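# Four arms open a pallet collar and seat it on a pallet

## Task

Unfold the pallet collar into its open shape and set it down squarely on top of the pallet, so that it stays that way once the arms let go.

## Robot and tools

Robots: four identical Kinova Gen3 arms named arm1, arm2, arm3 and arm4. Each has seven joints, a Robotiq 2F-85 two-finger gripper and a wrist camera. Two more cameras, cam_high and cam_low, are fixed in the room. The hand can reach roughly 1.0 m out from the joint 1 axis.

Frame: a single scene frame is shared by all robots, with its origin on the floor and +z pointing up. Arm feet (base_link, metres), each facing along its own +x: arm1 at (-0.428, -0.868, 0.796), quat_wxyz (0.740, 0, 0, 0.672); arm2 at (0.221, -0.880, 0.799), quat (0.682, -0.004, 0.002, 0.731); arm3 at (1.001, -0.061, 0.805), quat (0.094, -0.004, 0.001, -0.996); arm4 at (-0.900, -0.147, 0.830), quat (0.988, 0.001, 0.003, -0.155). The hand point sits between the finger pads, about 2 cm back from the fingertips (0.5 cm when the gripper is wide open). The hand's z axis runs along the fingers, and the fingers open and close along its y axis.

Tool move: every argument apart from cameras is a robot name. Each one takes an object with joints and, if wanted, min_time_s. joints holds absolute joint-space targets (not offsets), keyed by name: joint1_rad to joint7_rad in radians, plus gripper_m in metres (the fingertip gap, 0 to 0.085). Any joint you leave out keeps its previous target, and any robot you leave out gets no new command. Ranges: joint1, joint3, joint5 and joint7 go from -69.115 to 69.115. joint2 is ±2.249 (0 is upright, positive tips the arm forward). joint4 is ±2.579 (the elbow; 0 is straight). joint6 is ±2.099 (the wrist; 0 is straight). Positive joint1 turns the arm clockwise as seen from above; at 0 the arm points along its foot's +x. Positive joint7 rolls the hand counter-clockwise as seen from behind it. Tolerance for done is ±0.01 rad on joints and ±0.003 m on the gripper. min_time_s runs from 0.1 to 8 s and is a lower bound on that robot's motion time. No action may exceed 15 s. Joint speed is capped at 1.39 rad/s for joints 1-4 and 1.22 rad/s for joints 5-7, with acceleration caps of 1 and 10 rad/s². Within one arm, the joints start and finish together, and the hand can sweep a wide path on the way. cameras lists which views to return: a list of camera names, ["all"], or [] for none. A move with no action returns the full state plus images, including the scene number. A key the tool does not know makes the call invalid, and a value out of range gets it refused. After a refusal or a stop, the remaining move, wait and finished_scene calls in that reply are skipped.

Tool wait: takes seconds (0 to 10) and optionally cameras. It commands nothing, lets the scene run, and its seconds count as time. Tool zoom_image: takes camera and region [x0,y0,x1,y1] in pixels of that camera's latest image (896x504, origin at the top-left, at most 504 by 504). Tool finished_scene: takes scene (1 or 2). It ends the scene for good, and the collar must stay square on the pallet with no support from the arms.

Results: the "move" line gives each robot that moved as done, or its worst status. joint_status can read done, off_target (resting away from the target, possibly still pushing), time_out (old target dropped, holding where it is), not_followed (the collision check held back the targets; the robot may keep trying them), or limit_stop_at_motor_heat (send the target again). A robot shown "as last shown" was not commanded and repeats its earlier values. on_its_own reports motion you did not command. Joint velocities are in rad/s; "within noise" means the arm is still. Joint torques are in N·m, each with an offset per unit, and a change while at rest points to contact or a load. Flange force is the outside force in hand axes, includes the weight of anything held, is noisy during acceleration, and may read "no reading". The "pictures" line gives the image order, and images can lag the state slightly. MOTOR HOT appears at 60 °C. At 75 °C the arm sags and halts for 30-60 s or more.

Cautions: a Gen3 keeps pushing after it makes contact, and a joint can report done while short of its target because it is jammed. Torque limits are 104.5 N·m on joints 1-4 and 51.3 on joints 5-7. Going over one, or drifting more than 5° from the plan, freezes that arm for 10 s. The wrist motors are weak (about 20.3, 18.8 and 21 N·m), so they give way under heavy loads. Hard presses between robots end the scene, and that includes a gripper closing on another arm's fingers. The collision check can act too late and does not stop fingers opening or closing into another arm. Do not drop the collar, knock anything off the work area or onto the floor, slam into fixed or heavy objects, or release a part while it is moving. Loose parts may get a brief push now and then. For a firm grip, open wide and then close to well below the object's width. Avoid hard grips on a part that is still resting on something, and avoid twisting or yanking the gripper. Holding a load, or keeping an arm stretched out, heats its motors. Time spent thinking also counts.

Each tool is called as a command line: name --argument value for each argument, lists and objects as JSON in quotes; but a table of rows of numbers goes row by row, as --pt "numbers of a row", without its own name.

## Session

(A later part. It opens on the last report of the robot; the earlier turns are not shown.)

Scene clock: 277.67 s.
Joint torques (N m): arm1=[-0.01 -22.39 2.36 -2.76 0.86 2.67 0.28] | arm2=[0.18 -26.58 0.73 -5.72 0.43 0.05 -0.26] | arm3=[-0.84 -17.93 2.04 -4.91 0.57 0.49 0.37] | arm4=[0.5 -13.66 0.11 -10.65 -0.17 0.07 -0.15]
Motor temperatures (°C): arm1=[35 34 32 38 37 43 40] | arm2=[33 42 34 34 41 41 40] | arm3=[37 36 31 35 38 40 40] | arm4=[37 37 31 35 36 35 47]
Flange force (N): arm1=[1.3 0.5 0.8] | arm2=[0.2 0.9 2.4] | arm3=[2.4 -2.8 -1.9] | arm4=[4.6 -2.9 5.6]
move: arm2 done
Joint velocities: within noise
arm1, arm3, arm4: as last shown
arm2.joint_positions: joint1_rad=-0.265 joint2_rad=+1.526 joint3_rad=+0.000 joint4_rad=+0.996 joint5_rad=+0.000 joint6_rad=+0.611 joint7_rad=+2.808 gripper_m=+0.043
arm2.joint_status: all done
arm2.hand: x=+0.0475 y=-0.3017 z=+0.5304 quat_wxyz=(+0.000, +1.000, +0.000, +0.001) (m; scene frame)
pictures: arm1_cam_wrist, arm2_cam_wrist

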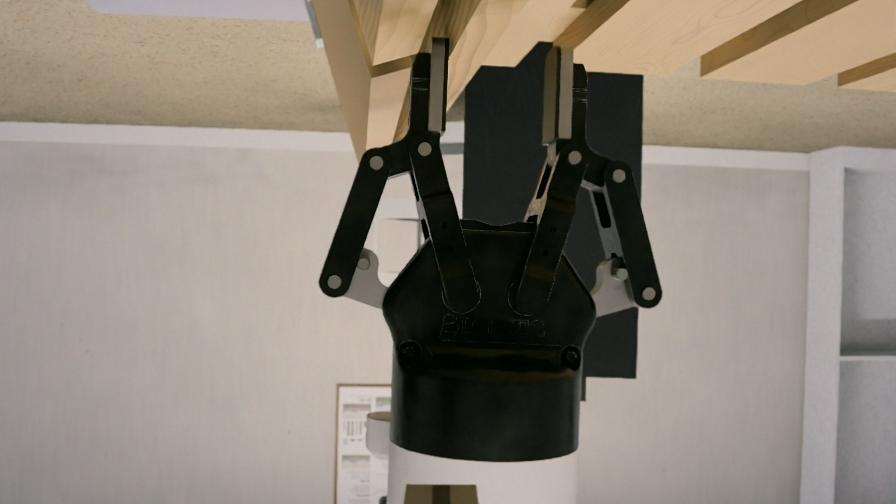

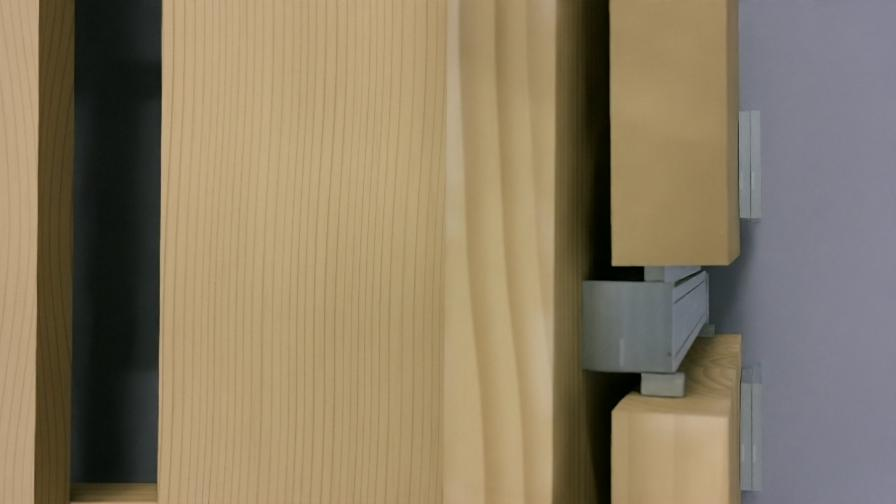

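move --arm2 '{"joints": {"joint1_rad": -0.2654, "joint2_rad": 1.5349, "joint4_rad": 0.9933, "joint6_rad": 0.6051, "joint7_rad": 2.8070}, "min_time_s": 1.5}' --cameras '["arm1_cam_wrist", "arm2_cam_wrist"]'

zoom_image --camera "arm1_cam_wrist" --region '[380, 0, 480, 84]'

Scene clock: 283.73 s.
Joint torques (N m): arm1=[-0.02 -22.38 2.26 -2.78 0.86 2.76 0.27] | arm2=[-0.08 -25.54 0.41 -4.99 0.32 0.43 -0.26] | arm3=[-0.89 -17.93 1.99 -4.8 0.62 0.47 0.35] | arm4=[0.54 -13.71 0.08 -10.62 -0.15 0.08 -0.16]
Motor temperatures (°C): arm1=[35 34 32 37 37 43 40] | arm2=[33 42 34 34 41 41 40] | arm3=[37 36 31 35 38 40 40] | arm4=[37 37 31 35 36 35 47]
Flange force (N): arm1=[1.2 0.5 1.0] | arm2=[0.4 0.2 1.7] | arm3=[1.9 -2.8 -2.0] | arm4=[4.5 -2.7 5.6]
move: arm2 done
Joint velocities: within noise
arm1.joint_positions: joint1_rad=-0.196 joint2_rad=+1.872 joint3_rad=+0.000 joint4_rad=+0.924 joint5_rad=+1.571 joint6_rad=+1.571 joint7_rad=-1.226 gripper_m=+0.000
arm1.joint_status: not commanded
arm1.hand: x=-0.1447 y=-0.3284 z=+0.6598 quat_wxyz=(-0.706, +0.035, -0.706, -0.035) (m; scene frame)
arm2.joint_positions: joint1_rad=-0.265 joint2_rad=+1.535 joint3_rad=+0.000 joint4_rad=+0.993 joint5_rad=+0.000 joint6_rad=+0.605 joint7_rad=+2.807 gripper_m=+0.043
arm2.joint_status: all done
arm2.hand: x=+0.0477 y=-0.3033 z=+0.5254 quat_wxyz=(+0.000, +1.000, +0.000, +0.001) (m; scene frame)
arm3.joint_positions: joint1_rad=-0.272 joint2_rad=+0.820 joint3_rad=+0.000 joint4_rad=+1.758 joint5_rad=+0.000 joint6_rad=+0.563 joint7_rad=+1.111 gripper_m=+0.085
arm3.joint_status: not commanded
arm3.hand: x=+0.5637 y=-0.2502 z=+0.8026 quat_wxyz=(+0.000, -1.000, +0.000, +0.004) (m; scene frame)
arm4.joint_positions: joint1_rad=-1.064 joint2_rad=+0.227 joint3_rad=+0.000 joint4_rad=+1.714 joint5_rad=+0.000 joint6_rad=+1.200 joint7_rad=+0.818 gripper_m=+0.085
arm4.joint_status: not commanded
arm4.hand: x=-0.5984 y=+0.0994 z=+1.0985 quat_wxyz=(+0.002, +0.000, -1.000, -0.001) (m; scene frame)
pictures: arm1_cam_wrist, arm2_cam_wrist

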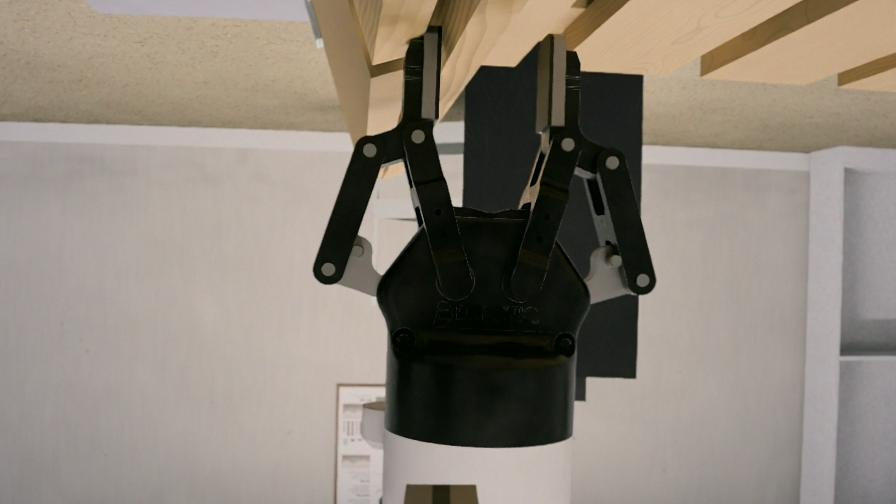

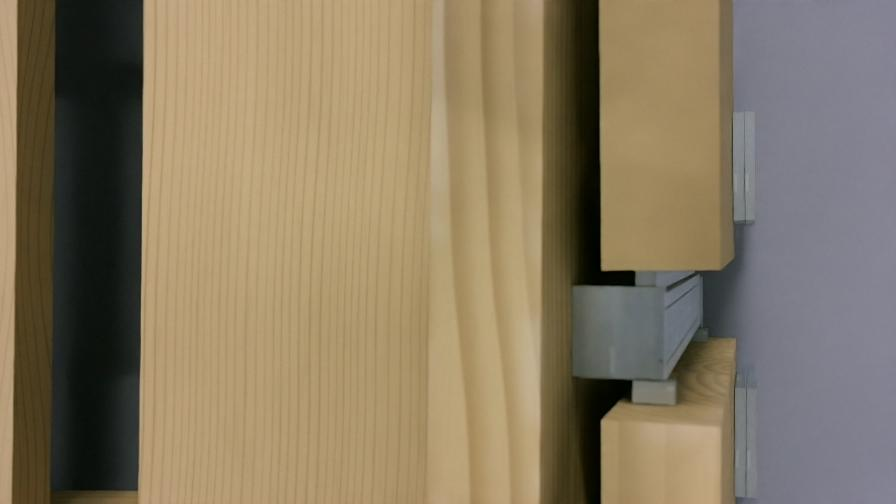

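Scaled by 5.040 from the camera's 896x504 image, which has a finer 1280x720 frame.

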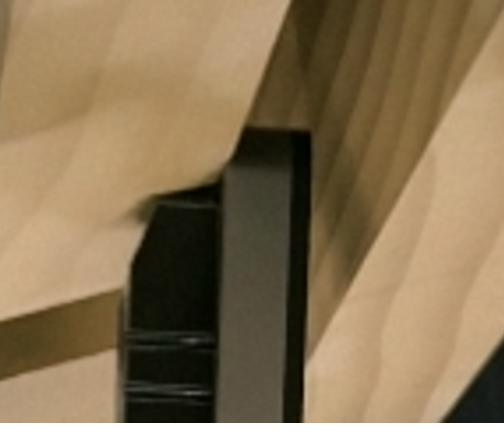

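move --arm2 '{"joints": {"joint2_rad": 1.5401, "joint4_rad": 0.9872, "joint6_rad": 0.6061}, "min_time_s": 0.8}'

move --arm2 '{"joints": {"joint1_rad": -0.2708, "joint2_rad": 1.5250, "joint4_rad": 1.0385, "joint6_rad": 0.5698, "joint7_rad": 2.8016}, "min_time_s": 2.0}' --cameras '["arm1_cam_wrist", "arm2_cam_wrist"]'

zoom_image --camera "arm1_cam_wrist" --region '[340, 0, 460, 100]'

Scene clock: 288.97 s.
Joint torques (N m): arm1=[-0.12 -22.46 2.31 -2.82 0.85 2.72 0.3] | arm2=[-0.22 -23.18 0.27 -5.1 0.29 -0.29 -0.31] | arm3=[-0.9 -17.99 1.96 -4.93 0.57 0.44 0.41] | arm4=[0.49 -13.68 0.11 -10.58 -0.16 0.06 -0.19]
Motor temperatures (°C): arm1=[35 34 32 37 37 43 39] | arm2=[33 42 34 34 41 41 40] | arm3=[37 36 31 35 38 40 40] | arm4=[37 37 31 35 36 35 47]
Flange force (N): arm1=[1.2 0.2 1.0] | arm2=[1.2 1.7 -4.2] | arm3=[2.3 -2.8 -1.9] | arm4=[4.4 -2.8 5.4]
move: arm2 done
Joint velocities: within noise
arm1, arm3, arm4: as last shown
arm2.joint_positions: joint1_rad=-0.265 joint2_rad=+1.540 joint3_rad=+0.000 joint4_rad=+0.987 joint5_rad=+0.000 joint6_rad=+0.606 joint7_rad=+2.807 gripper_m=+0.043
arm2.joint_status: all done
arm2.hand: x=+0.0476 y=-0.3031 z=+0.5234 quat_wxyz=(+0.000, +1.000, +0.000, +0.001) (m; scene frame)
pictures: none

Scene clock: 291.27 s.
Joint torques (N m): arm1=[-0.09 -22.42 2.27 -2.82 0.82 2.73 0.29] | arm2=[-0.41 -17.28 0.02 -2.23 0.28 0.41 -0.27] | arm3=[-0.78 -18.06 1.92 -4.83 0.57 0.48 0.38] | arm4=[0.5 -13.7 0.1 -10.63 -0.15 0.05 -0.16]
Motor temperatures (°C): arm1=[35 34 32 37 37 43 39] | arm2=[33 42 34 34 41 41 40] | arm3=[37 36 31 35 38 40 40] | arm4=[37 37 31 35 36 35 47]
Flange force (N): arm1=[1.2 0.2 1.0] | arm2=[0.6 -1.0 -11.4] | arm3=[2.0 -2.5 -1.7] | arm4=[4.5 -2.8 5.5]
move: arm2 done
Joint velocities: within noise
arm1, arm3, arm4: as last shown
arm2.joint_positions: joint1_rad=-0.271 joint2_rad=+1.525 joint3_rad=+0.000 joint4_rad=+1.039 joint5_rad=+0.000 joint6_rad=+0.570 joint7_rad=+2.802 gripper_m=+0.043
arm2.joint_status: all done
arm2.hand: x=+0.0476 y=-0.3131 z=+0.5234 quat_wxyz=(+0.000, +1.000, +0.000, +0.001) (m; scene frame)
pictures: arm1_cam_wrist, arm2_cam_wrist

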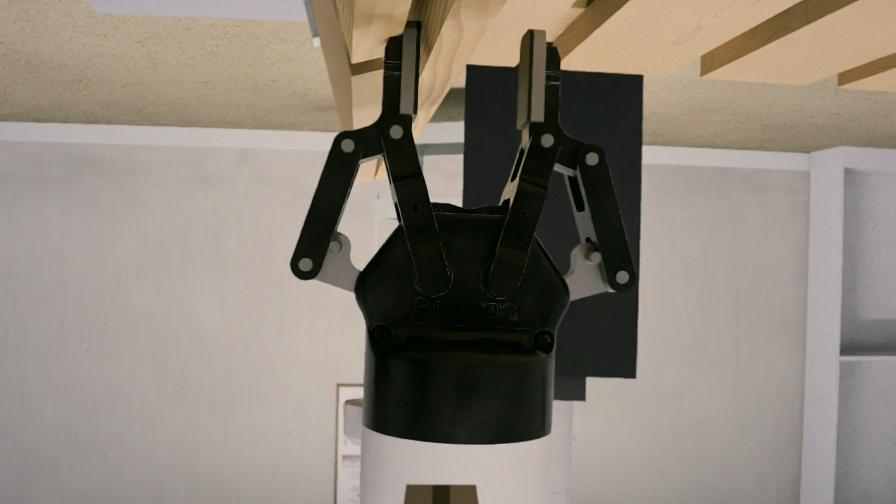

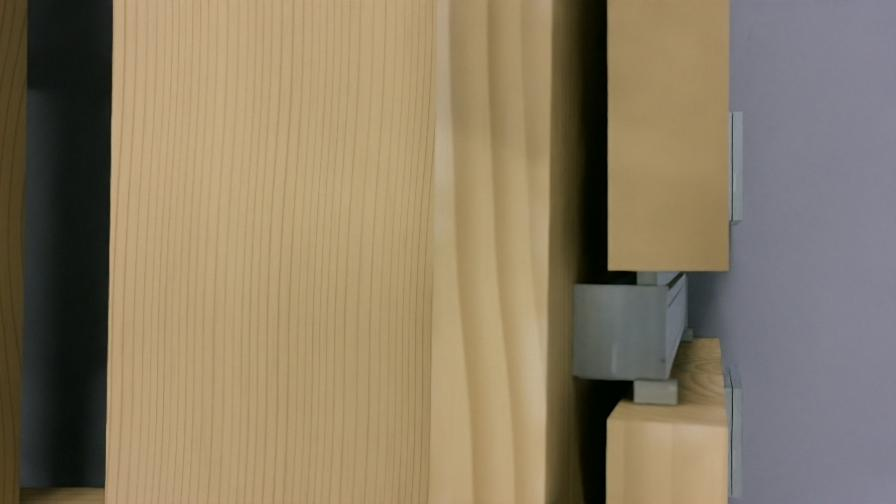

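Scaled by 4.200 from the camera's 896x504 image, which has a finer 1280x720 frame.

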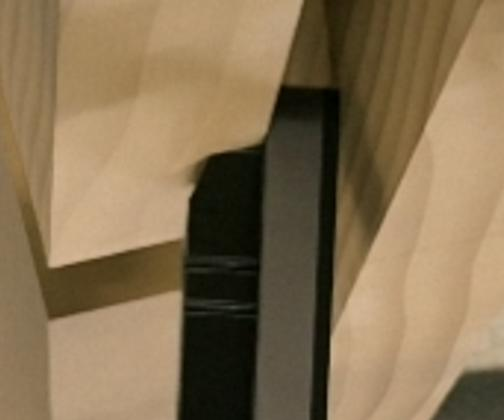

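move --arm3 '{"joints": {"joint1_rad": -0.4621, "joint2_rad": 1.0377, "joint4_rad": 1.6085, "joint6_rad": 0.5031, "joint7_rad": 0.9209, "gripper_m": 0.085}, "min_time_s": 2.5}' --arm4 '{"joints": {"joint1_rad": 0.2153, "joint2_rad": 0.9848, "joint4_rad": 2.1264, "joint6_rad": 0.0242, "joint7_rad": 2.0973, "gripper_m": 0.085}, "min_time_s": 3.0}' --cameras '["arm3_cam_wrist", "arm4_cam_wrist"]'

Scene clock: 302.83 s.
Joint torques (N m): arm1=[-0.01 -22.41 2.27 -2.81 0.88 2.76 0.26] | arm2=[-0.39 -17.28 0.03 -2.2 0.29 0.4 -0.25] | arm3=[-0.82 -20.16 1.99 -4.32 0.55 0.5 0.44] | arm4=[0.64 -17.62 0.5 -2.11 -0.08 0.13 -0.19]
Motor temperatures (°C): arm1=[35 34 32 37 37 43 39] | arm2=[33 42 34 34 41 41 40] | arm3=[37 36 31 35 38 40 40] | arm4=[37 37 31 35 36 35 47]
Flange force (N): arm1=[1.2 0.4 0.9] | arm2=[0.5 -1.2 -11.4] | arm3=[1.6 -2.9 -2.1] | arm4=[4.7 4.8 -0.3]
move: arm3 done; arm4 done
Joint velocities: within noise
arm1, arm2: as last shown
arm2.hand: x=+0.0477 y=-0.3131 z=+0.5234 quat_wxyz=(+0.000, +1.000, +0.000, +0.001) (m; scene frame)
arm3.joint_positions: joint1_rad=-0.462 joint2_rad=+1.038 joint3_rad=+0.000 joint4_rad=+1.608 joint5_rad=+0.000 joint6_rad=+0.503 joint7_rad=+0.921 gripper_m=+0.085
arm3.joint_status: all done
arm3.hand: x=+0.5797 y=-0.3499 z=+0.7185 quat_wxyz=(+0.003, -1.000, -0.001, +0.001) (m; scene frame)
arm4.joint_positions: joint1_rad=+0.215 joint2_rad=+0.985 joint3_rad=+0.000 joint4_rad=+2.126 joint5_rad=+0.000 joint6_rad=+0.024 joint7_rad=+2.097 gripper_m=+0.085
arm4.joint_status: all done
arm4.hand: x=-0.5996 y=-0.3502 z=+0.7200 quat_wxyz=(+0.000, +0.000, -1.000, +0.001) (m; scene frame)
pictures: arm3_cam_wrist, arm4_cam_wrist

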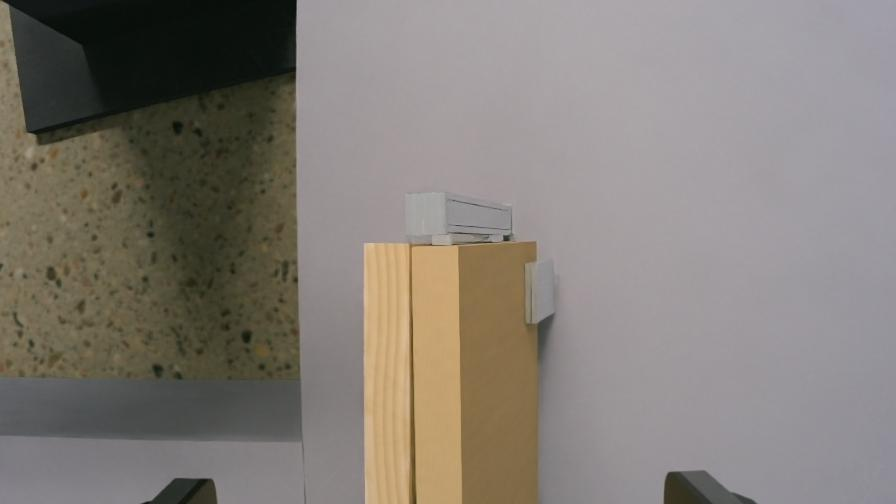

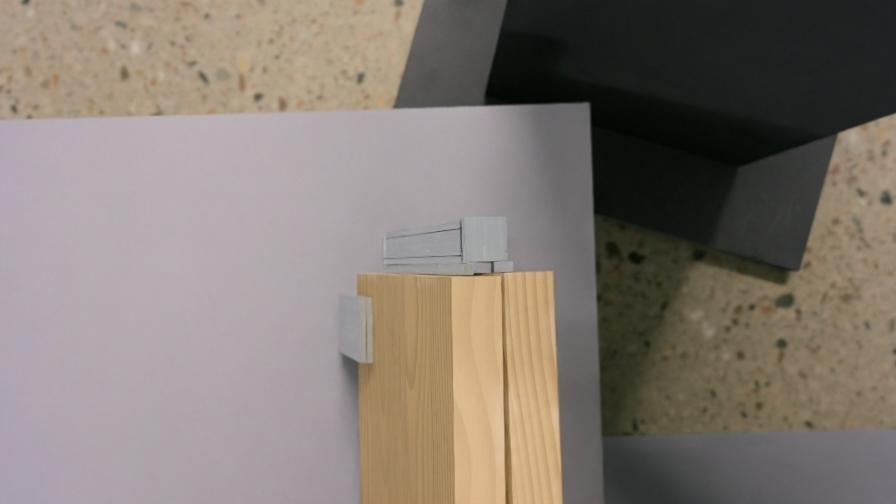

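move --arm3 '{"joints": {"joint1_rad": -0.4506, "joint2_rad": 1.3814, "joint4_rad": 1.4581, "joint6_rad": 0.3098, "joint7_rad": 0.9324}, "min_time_s": 1.5}' --arm4 '{"joints": {"joint1_rad": 0.1806, "joint2_rad": 1.4119, "joint4_rad": 1.9288, "joint6_rad": -0.2053, "joint7_rad": 2.0626}, "min_time_s": 1.5}' --cameras '["arm3_cam_wrist", "arm4_cam_wrist"]'

Scene clock: 313.20 s.
Joint torques (N m): arm1=[-0.09 -22.48 2.32 -2.81 0.88 2.77 0.27] | arm2=[-0.36 -17.33 0.04 -2.22 0.28 0.42 -0.25] | arm3=[-0.86 -20.99 2.11 -2.72 0.57 0.44 0.39] | arm4=[0.61 -18.53 0.56 0.05 -0.07 0.11 -0.17]
Motor temperatures (°C): arm1=[35 34 32 37 37 42 39] | arm2=[33 42 34 34 41 41 40] | arm3=[37 36 31 35 38 40 40] | arm4=[37 37 31 35 36 35 47]
Flange force (N): arm1=[1.4 0.4 1.0] | arm2=[0.5 -1.1 -11.3] | arm3=[1.1 -2.6 -3.0] | arm4=[4.2 4.0 -3.0]
move: arm3 done; arm4 done
Joint velocities: within noise
arm1, arm2: as last shown
arm3.joint_positions: joint1_rad=-0.451 joint2_rad=+1.381 joint3_rad=+0.000 joint4_rad=+1.458 joint5_rad=+0.000 joint6_rad=+0.310 joint7_rad=+0.932 gripper_m=+0.085
arm3.joint_status: all done
arm3.hand: x=+0.5792 y=-0.3419 z=+0.5603 quat_wxyz=(+0.003, -1.000, +0.000, +0.001) (m; scene frame)
arm4.joint_positions: joint1_rad=+0.181 joint2_rad=+1.412 joint3_rad=+0.000 joint4_rad=+1.929 joint5_rad=+0.000 joint6_rad=-0.205 joint7_rad=+2.063 gripper_m=+0.085
arm4.joint_status: all done
arm4.hand: x=-0.5996 y=-0.3362 z=+0.5600 quat_wxyz=(+0.000, +0.000, -1.000, +0.000) (m; scene frame)
pictures: arm3_cam_wrist, arm4_cam_wrist

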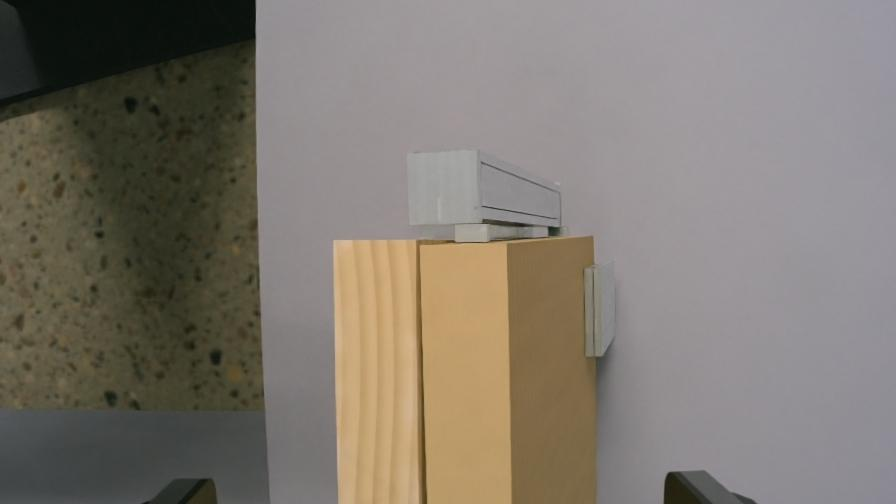

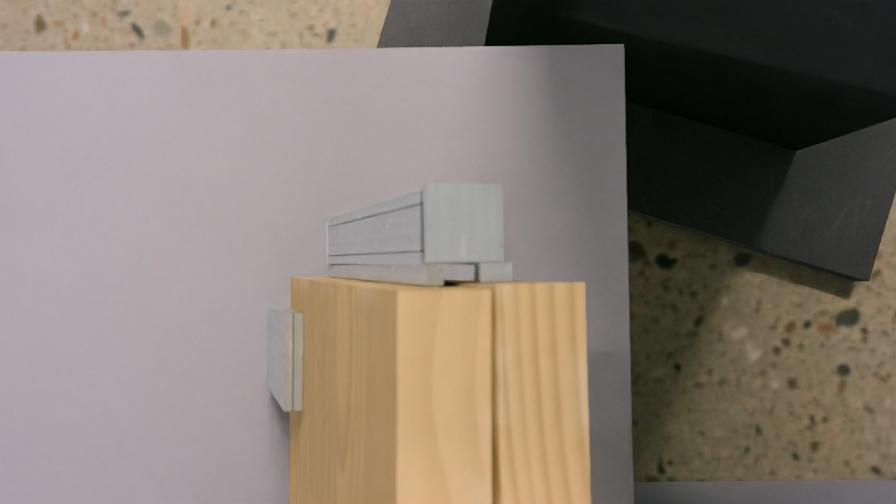

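move --arm3 '{"joints": {"joint2_rad": 1.5439, "joint4_rad": 1.3223, "joint6_rad": 0.2832}, "min_time_s": 1.5}' --arm4 '{"joints": {"joint2_rad": 1.5815, "joint4_rad": 1.7751, "joint6_rad": -0.2213}, "min_time_s": 1.5}' --cameras '["arm3_cam_wrist", "arm4_cam_wrist", "cam_high", "cam_low"]'

Scene clock: 316.47 s.
Joint torques (N m): arm1=[-0.1 -22.37 2.36 -2.78 0.83 2.68 0.26] | arm2=[-0.39 -17.31 -0.05 -2.21 0.28 0.41 -0.26] | arm3=[-0.84 -21.11 2.09 -2.53 0.56 0.47 0.39] | arm4=[0.63 -18.64 0.57 0.17 -0.08 0.09 -0.16]
Motor temperatures (°C): arm1=[35 34 32 37 38 42 39] | arm2=[33 42 34 34 41 41 40] | arm3=[37 36 31 35 38 40 40] | arm4=[37 37 31 35 36 35 47]
Flange force (N): arm1=[1.2 0.4 0.9] | arm2=[0.6 -1.1 -11.3] | arm3=[1.4 -2.6 -3.5] | arm4=[4.0 3.9 -3.9]
move: arm3 done; arm4 done
Joint velocities: within noise
arm1, arm2: as last shown
arm3.joint_positions: joint1_rad=-0.451 joint2_rad=+1.544 joint3_rad=+0.000 joint4_rad=+1.322 joint5_rad=+0.000 joint6_rad=+0.283 joint7_rad=+0.932 gripper_m=+0.085
arm3.joint_status: all done
arm3.hand: x=+0.5792 y=-0.3414 z=+0.4900 quat_wxyz=(+0.003, -1.000, +0.000, +0.001) (m; scene frame)
arm4.joint_positions: joint1_rad=+0.181 joint2_rad=+1.581 joint3_rad=+0.000 joint4_rad=+1.775 joint5_rad=+0.000 joint6_rad=-0.221 joint7_rad=+2.063 gripper_m=+0.085
arm4.joint_status: all done
arm4.hand: x=-0.5996 y=-0.3362 z=+0.4899 quat_wxyz=(+0.000, +0.000, -1.000, +0.000) (m; scene frame)
pictures: arm3_cam_wrist, arm4_cam_wrist, cam_high, cam_low

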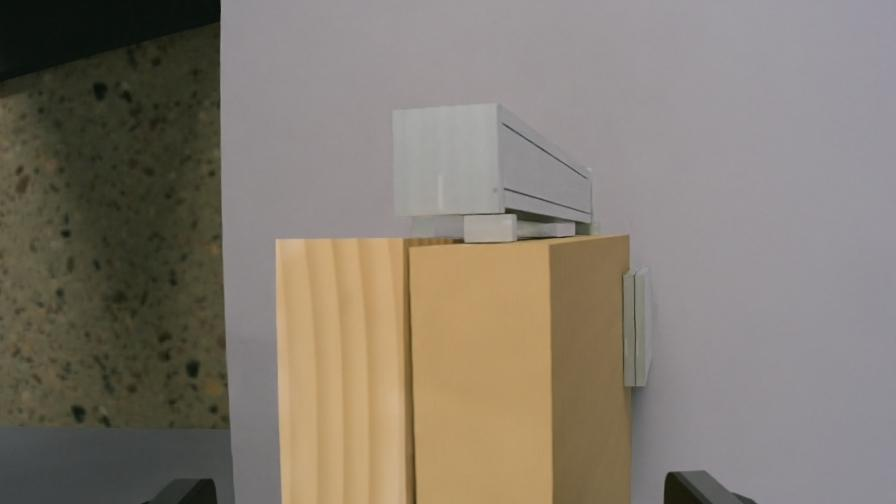

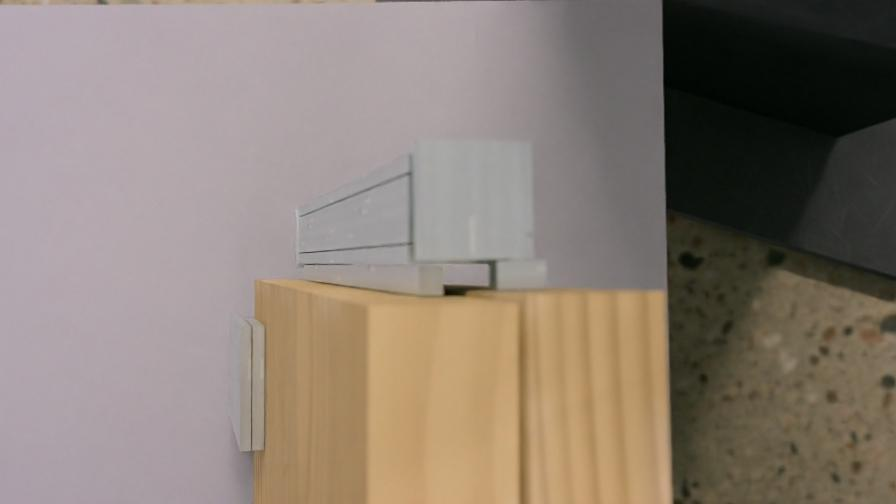

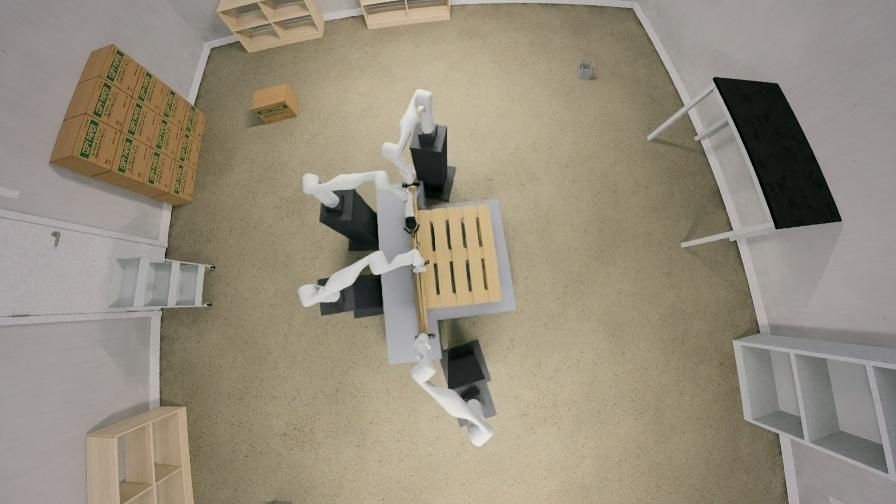

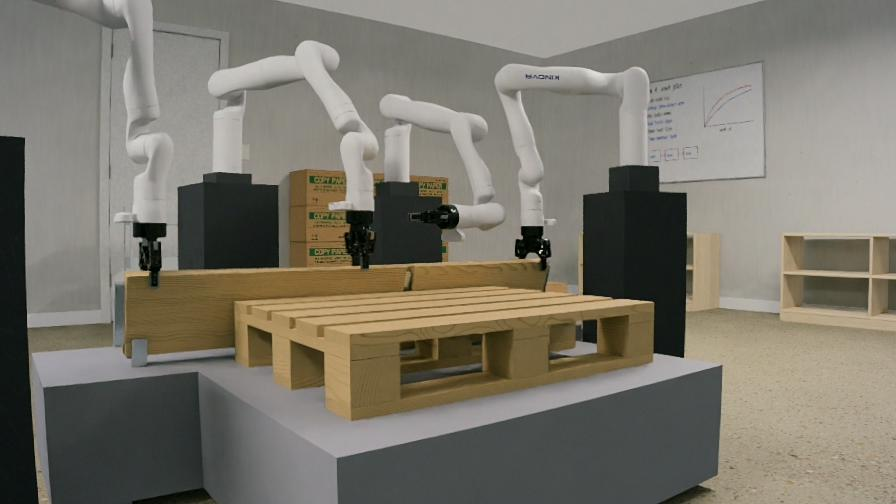

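move --arm2 '{"joints": {"joint1_rad": -0.2654, "joint2_rad": 1.5401, "joint4_rad": 0.9872, "joint6_rad": 0.6061, "joint7_rad": 2.8070}, "min_time_s": 1.5}' --arm3 '{"joints": {"gripper_m": 0.062}, "min_time_s": 1.5}' --arm4 '{"joints": {"gripper_m": 0.062}, "min_time_s": 1.5}'

move --arm2 '{"joints": {"joint1_rad": -0.2650, "joint2_rad": 1.4902, "joint4_rad": 1.0363, "joint6_rad": 0.6068, "joint7_rad": 2.8074}, "min_time_s": 1.0}' --cameras '["arm1_cam_wrist", "arm3_cam_wrist", "arm4_cam_wrist"]'

Scene clock: 320.10 s.
Joint torques (N m): arm1=[-0.03 -22.4 2.33 -2.8 0.9 2.68 0.25] | arm2=[1.39 -24.96 1.91 -5.63 0.87 -0.31 -0.21] | arm3=[-0.85 -21.14 2.12 -2.62 0.55 0.48 0.35] | arm4=[1.46 -20.18 2.02 -0.81 -0.25 -0.37 -0.18]
Motor temperatures (°C): arm1=[35 34 32 37 38 42 39] | arm2=[33 42 34 34 41 41 40] | arm3=[37 36 31 35 38 40 40] | arm4=[37 36 31 35 36 35 47]
Flange force (N): arm1=[1.2 0.4 0.8] | arm2=[-1.5 2.5 -1.2] | arm3=[1.7 -2.9 -3.6] | arm4=[4.6 7.0 -2.6]
move: arm2 done; arm3 done; arm4 done
Joint velocities: within noise
arm1: as last shown
arm2.joint_positions: joint1_rad=-0.265 joint2_rad=+1.540 joint3_rad=+0.000 joint4_rad=+0.987 joint5_rad=+0.000 joint6_rad=+0.606 joint7_rad=+2.807 gripper_m=+0.043
arm2.joint_status: all done
arm2.hand: x=+0.0476 y=-0.3030 z=+0.5234 quat_wxyz=(+0.000, +1.000, +0.000, +0.001) (m; scene frame)
arm3.joint_positions: joint1_rad=-0.451 joint2_rad=+1.544 joint3_rad=+0.000 joint4_rad=+1.322 joint5_rad=+0.000 joint6_rad=+0.283 joint7_rad=+0.932 gripper_m=+0.062
arm3.joint_status: all done
arm3.hand: x=+0.5792 y=-0.3414 z=+0.4900 quat_wxyz=(+0.003, -1.000, +0.000, +0.001) (m; scene frame)
arm4.joint_positions: joint1_rad=+0.181 joint2_rad=+1.582 joint3_rad=+0.000 joint4_rad=+1.775 joint5_rad=+0.000 joint6_rad=-0.221 joint7_rad=+2.063 gripper_m=+0.062
arm4.joint_status: all done
arm4.hand: x=-0.5996 y=-0.3362 z=+0.4899 quat_wxyz=(+0.000, +0.000, -1.000, +0.000) (m; scene frame)
pictures: none

Scene clock: 321.40 s.
Joint torques (N m): arm1=[-0.06 -22.42 2.29 -2.77 0.87 2.75 0.27] | arm2=[0.23 -26.46 0.67 -5.67 0.41 0.08 -0.26] | arm3=[-0.79 -21.16 2.13 -2.51 0.57 0.45 0.4] | arm4=[1.06 -19.17 1.27 -0.27 -0.17 -0.09 -0.18]
Motor temperatures (°C): arm1=[35 34 32 37 38 42 39] | arm2=[33 42 34 34 41 41 40] | arm3=[37 36 31 35 38 40 40] | arm4=[37 37 31 35 36 35 47]
Flange force (N): arm1=[1.4 0.5 1.0] | arm2=[0.2 1.1 2.4] | arm3=[1.3 -2.4 -3.4] | arm4=[4.2 5.4 -3.7]
move: arm2 done
Joint velocities: within noise
arm1, arm3, arm4: as last shown
arm2.joint_positions: joint1_rad=-0.265 joint2_rad=+1.490 joint3_rad=+0.000 joint4_rad=+1.036 joint5_rad=+0.000 joint6_rad=+0.607 joint7_rad=+2.807 gripper_m=+0.043
arm2.joint_status: all done
arm2.hand: x=+0.0480 y=-0.3037 z=+0.5445 quat_wxyz=(+0.000, +1.000, +0.000, +0.001) (m; scene frame)
arm4.joint_positions: joint1_rad=+0.181 joint2_rad=+1.581 joint3_rad=+0.000 joint4_rad=+1.775 joint5_rad=+0.000 joint6_rad=-0.221 joint7_rad=+2.063 gripper_m=+0.062
pictures: arm1_cam_wrist, arm3_cam_wrist, arm4_cam_wrist

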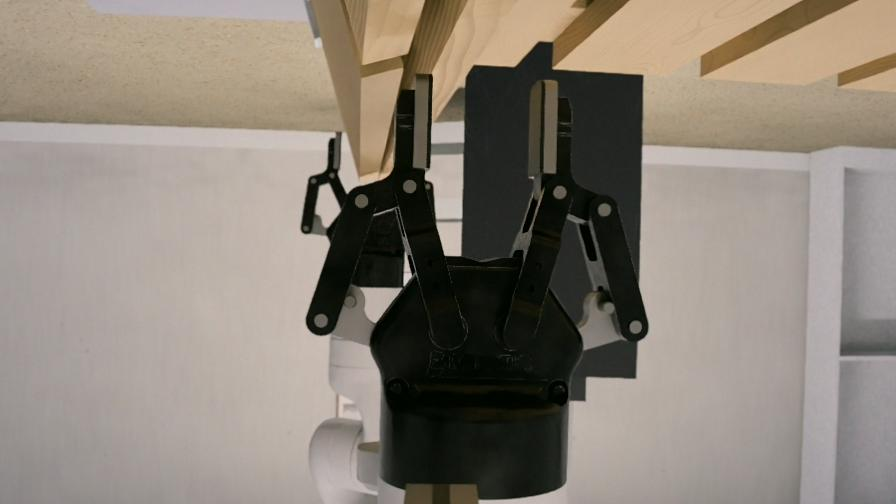

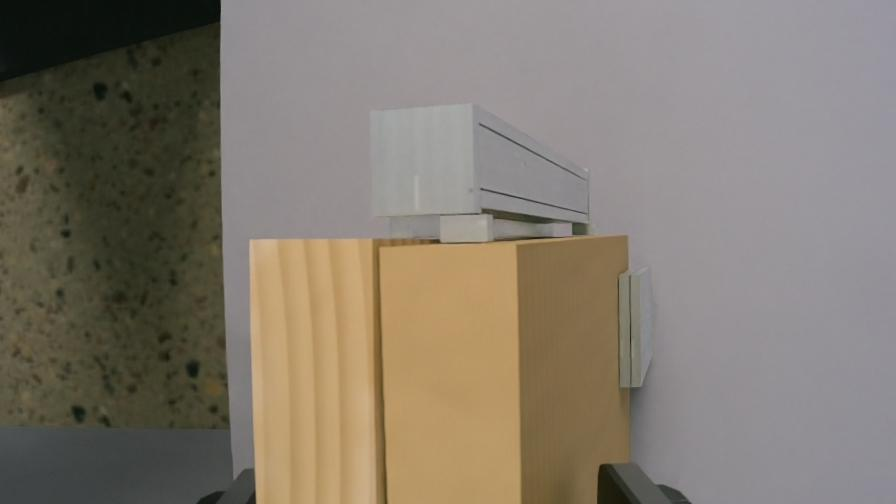

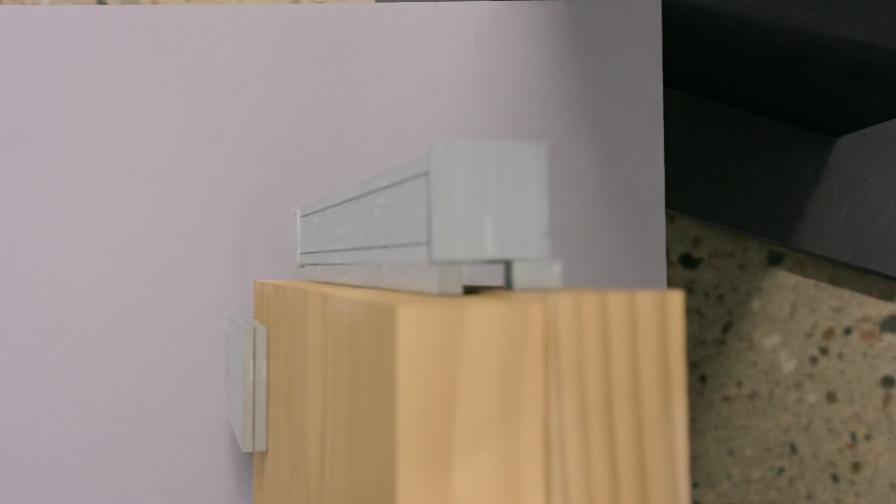

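move --arm2 '{"joints": {"joint2_rad": 1.4222, "joint4_rad": 1.0963, "joint6_rad": 0.6149}, "min_time_s": 1.0}' --arm3 '{"joints": {"joint1_rad": -0.4851, "joint2_rad": 1.5525, "joint4_rad": 1.2751, "joint6_rad": 0.3219, "joint7_rad": 0.8979}, "min_time_s": 2.0}' --arm4 '{"joints": {"joint1_rad": 0.2296, "joint2_rad": 1.5760, "joint4_rad": 1.7442, "joint6_rad": -0.1848, "joint7_rad": 2.1116}, "min_time_s": 2.0}' --cameras '["arm1_cam_wrist", "arm3_cam_wrist", "arm4_cam_wrist", "cam_low"]'

Scene clock: 327.80 s.
Joint torques (N m): arm1=[-0.07 -22.41 2.3 -2.75 0.85 2.75 0.25] | arm2=[0.23 -26.38 0.69 -5.75 0.41 0.08 -0.21] | arm3=[-0.26 -20.8 2.74 -2.19 0.68 0.8 0.42] | arm4=[0.63 -19.04 0.56 -0.24 -0.08 0.07 -0.18]
Motor temperatures (°C): arm1=[35 34 32 37 38 42 39] | arm2=[33 42 34 34 41 41 40] | arm3=[37 36 31 35 38 40 40] | arm4=[37 37 31 35 36 35 47]
Flange force (N): arm1=[1.4 0.7 1.0] | arm2=[0.1 1.1 2.5] | arm3=[1.2 -1.2 -3.5] | arm4=[4.1 4.3 -3.9]
move: arm2 done; arm3 done; arm4 done
Joint velocities: within noise
arm1.joint_positions: joint1_rad=-0.196 joint2_rad=+1.872 joint3_rad=+0.000 joint4_rad=+0.924 joint5_rad=+1.571 joint6_rad=+1.571 joint7_rad=-1.226 gripper_m=+0.000
arm1.joint_status: not commanded
arm1.hand: x=-0.1447 y=-0.3284 z=+0.6598 quat_wxyz=(-0.706, +0.035, -0.706, -0.035) (m; scene frame)
arm2.joint_positions: joint1_rad=-0.265 joint2_rad=+1.422 joint3_rad=+0.000 joint4_rad=+1.096 joint5_rad=+0.000 joint6_rad=+0.615 joint7_rad=+2.807 gripper_m=+0.043
arm2.joint_status: all done
arm2.hand: x=+0.0483 y=-0.3046 z=+0.5744 quat_wxyz=(+0.000, +1.000, +0.000, +0.001) (m; scene frame)
arm3.joint_positions: joint1_rad=-0.485 joint2_rad=+1.553 joint3_rad=+0.000 joint4_rad=+1.275 joint5_rad=+0.000 joint6_rad=+0.322 joint7_rad=+0.898 gripper_m=+0.062
arm3.joint_status: all done
arm3.hand: x=+0.5800 y=-0.3630 z=+0.4899 quat_wxyz=(+0.003, -1.000, -0.001, +0.001) (m; scene frame)
arm4.joint_positions: joint1_rad=+0.230 joint2_rad=+1.576 joint3_rad=+0.000 joint4_rad=+1.744 joint5_rad=+0.000 joint6_rad=-0.185 joint7_rad=+2.112 gripper_m=+0.062
arm4.joint_status: all done
arm4.hand: x=-0.5996 y=-0.3565 z=+0.4900 quat_wxyz=(+0.000, +0.000, -1.000, +0.001) (m; scene frame)
pictures: arm1_cam_wrist, arm3_cam_wrist, arm4_cam_wrist, cam_low

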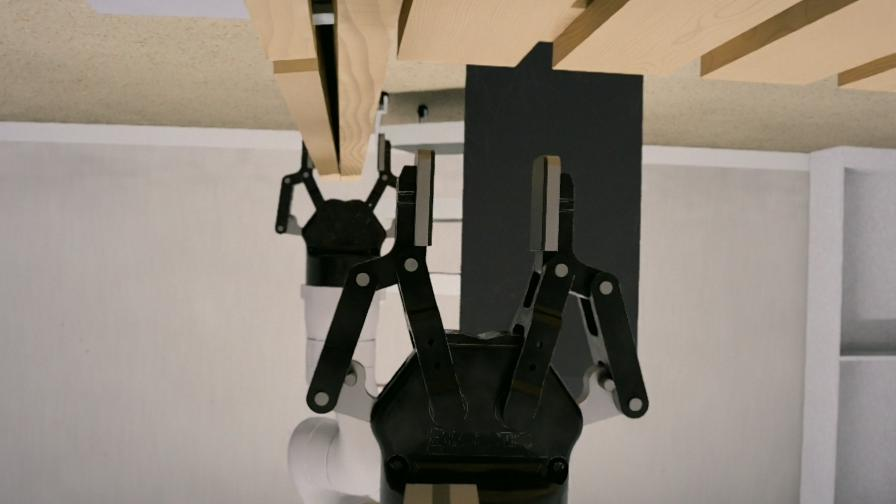

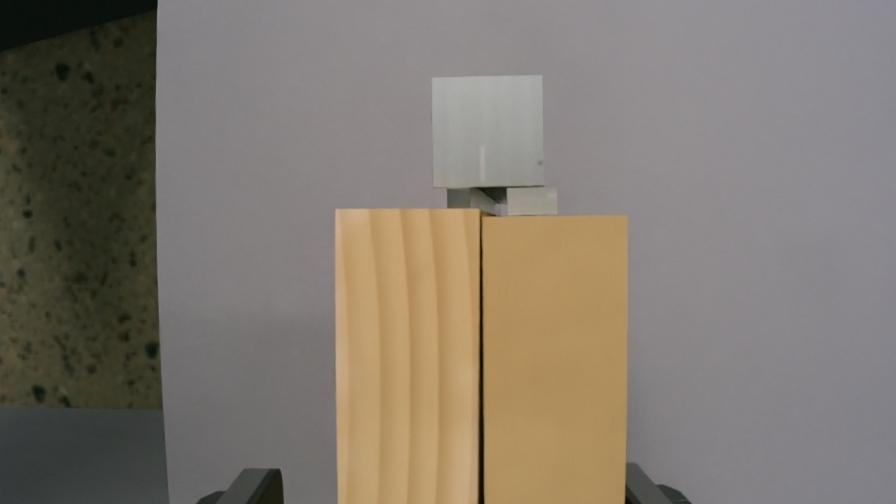

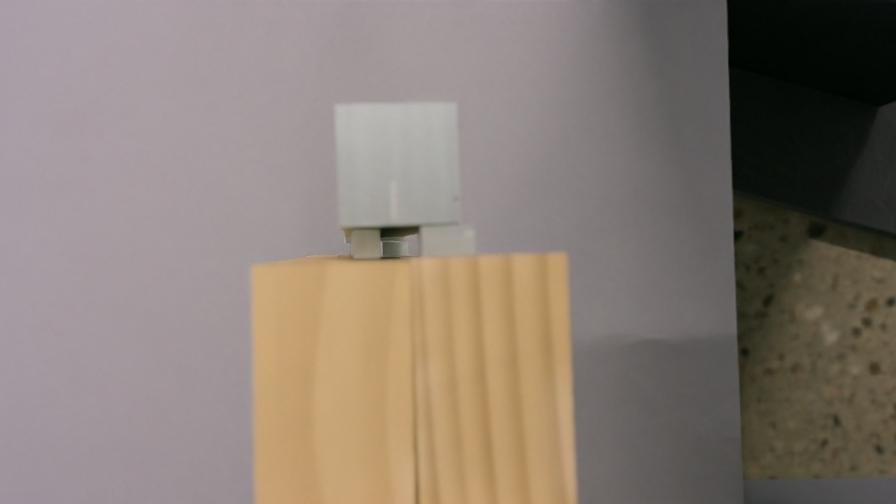

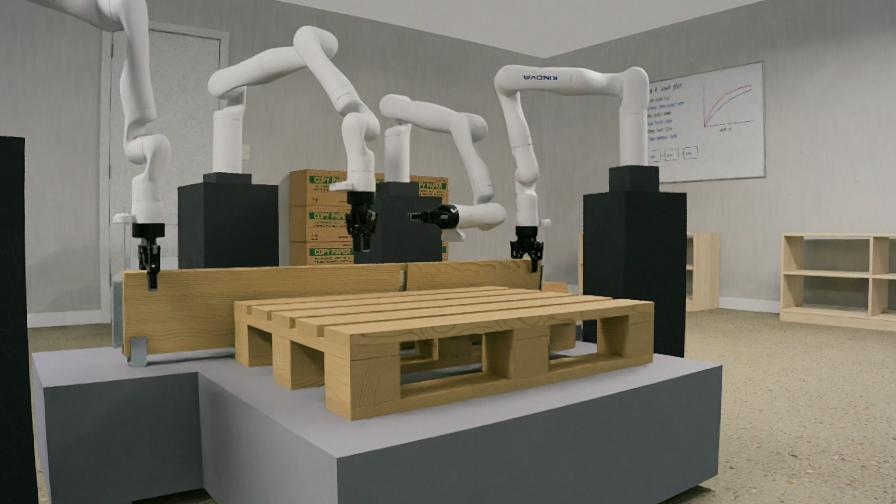

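zoom_image --camera "arm1_cam_wrist" --region '[230, 0, 410, 180]'

Scaled by 2.800 from the camera's 896x504 image, which has a finer 1280x720 frame.

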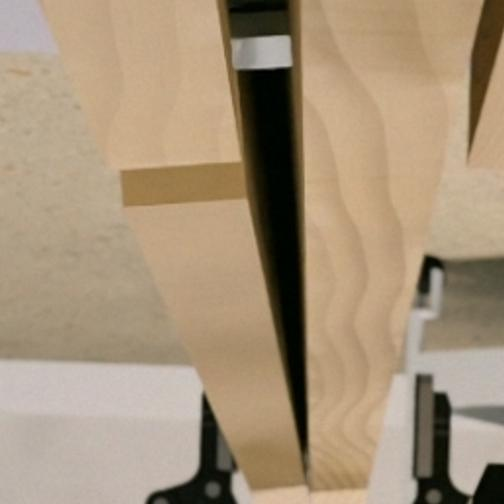

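move --arm2 '{"joints": {"joint1_rad": -0.2916, "joint2_rad": 1.3672, "joint4_rad": 1.2899, "joint6_rad": 0.4762, "joint7_rad": 2.7809}, "min_time_s": 1.5}' --arm3 '{"joints": {"joint1_rad": -0.4929, "joint2_rad": 1.5552, "joint4_rad": 1.2618, "joint6_rad": 0.3324, "joint7_rad": 0.8901, "gripper_m": 0.047}, "min_time_s": 1.5}' --arm4 '{"joints": {"joint1_rad": 0.2398, "joint2_rad": 1.5750, "joint4_rad": 1.7367, "joint6_rad": -0.1762, "joint7_rad": 2.1218, "gripper_m": 0.047}, "min_time_s": 1.5}' --cameras '["arm1_cam_wrist", "arm2_cam_wrist", "arm3_cam_wrist", "arm4_cam_wrist"]'

Scene clock: 338.00 s.
Joint torques (N m): arm1=[-0.07 -22.37 2.33 -2.77 0.87 2.73 0.27] | arm2=[0.22 -25.03 0.66 -4.64 0.41 0.12 -0.27] | arm3=[-0.76 -21.57 2.23 -3.03 0.58 0.47 0.39] | arm4=[-0.36 -18.7 -1.13 0.6 0.1 0.47 -0.15]
Motor temperatures (°C): arm1=[35 34 32 37 38 42 39] | arm2=[33 42 34 34 41 41 40] | arm3=[37 37 31 35 38 40 40] | arm4=[37 37 31 35 36 35 47]
Flange force (N): arm1=[1.2 0.5 0.9] | arm2=[0.2 1.3 2.5] | arm3=[1.8 -2.9 -3.6] | arm4=[4.3 1.2 -2.7]
move: arm2 done; arm3 done; arm4 done
Joint velocities: within noise
arm1: as last shown
arm2.joint_positions: joint1_rad=-0.292 joint2_rad=+1.367 joint3_rad=+0.000 joint4_rad=+1.290 joint5_rad=+0.000 joint6_rad=+0.476 joint7_rad=+2.781 gripper_m=+0.043
arm2.joint_status: all done
arm2.hand: x=+0.0475 y=-0.3479 z=+0.5746 quat_wxyz=(+0.000, +1.000, +0.000, +0.001) (m; scene frame)
arm3.joint_positions: joint1_rad=-0.493 joint2_rad=+1.555 joint3_rad=+0.000 joint4_rad=+1.262 joint5_rad=+0.000 joint6_rad=+0.332 joint7_rad=+0.890 gripper_m=+0.047
arm3.joint_status: all done
arm3.hand: x=+0.5799 y=-0.3683 z=+0.4898 quat_wxyz=(+0.003, -1.000, -0.001, +0.001) (m; scene frame)
arm4.joint_positions: joint1_rad=+0.240 joint2_rad=+1.575 joint3_rad=+0.000 joint4_rad=+1.737 joint5_rad=+0.000 joint6_rad=-0.176 joint7_rad=+2.122 gripper_m=+0.047
arm4.joint_status: all done
arm4.hand: x=-0.5996 y=-0.3610 z=+0.4899 quat_wxyz=(+0.000, +0.000, -1.000, +0.001) (m; scene frame)
pictures: arm1_cam_wrist, arm2_cam_wrist, arm3_cam_wrist, arm4_cam_wrist

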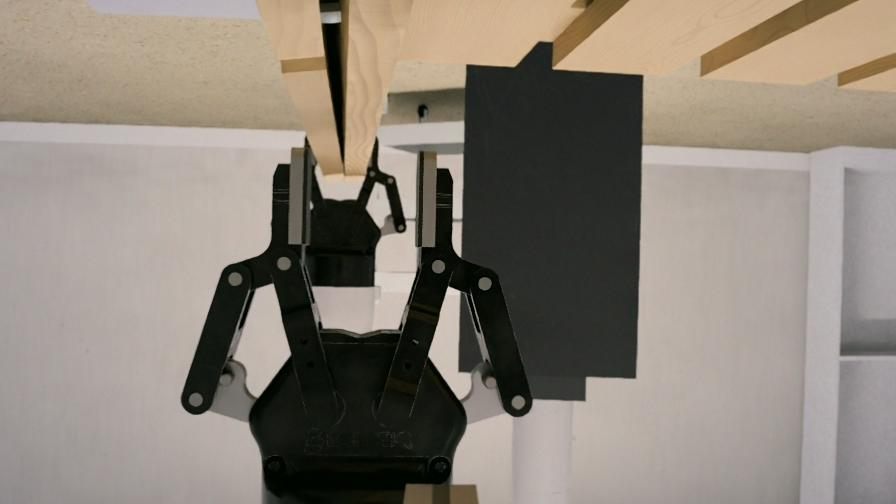

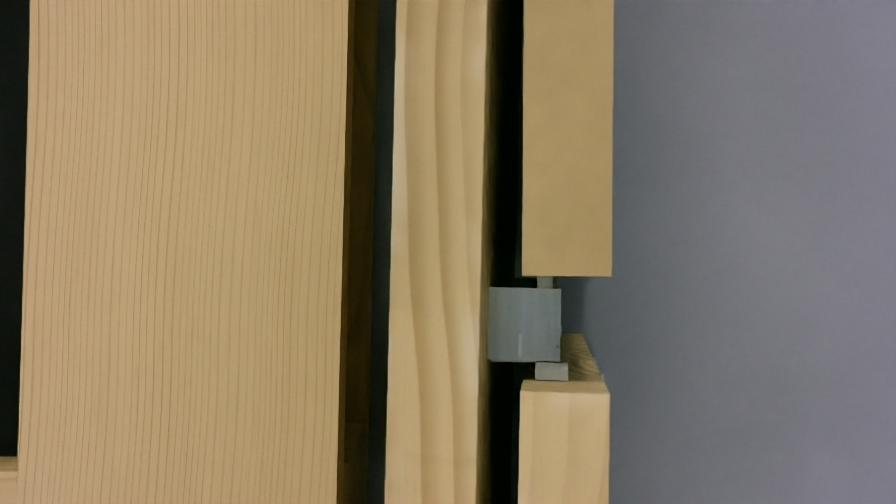

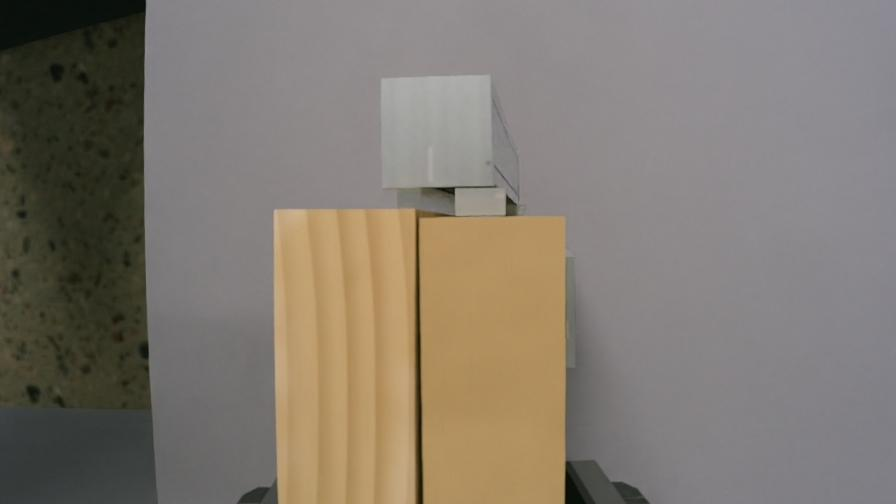

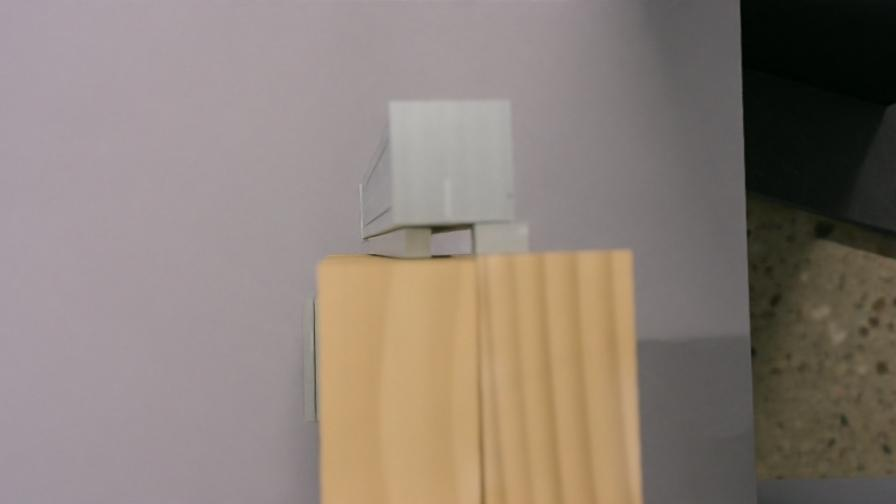

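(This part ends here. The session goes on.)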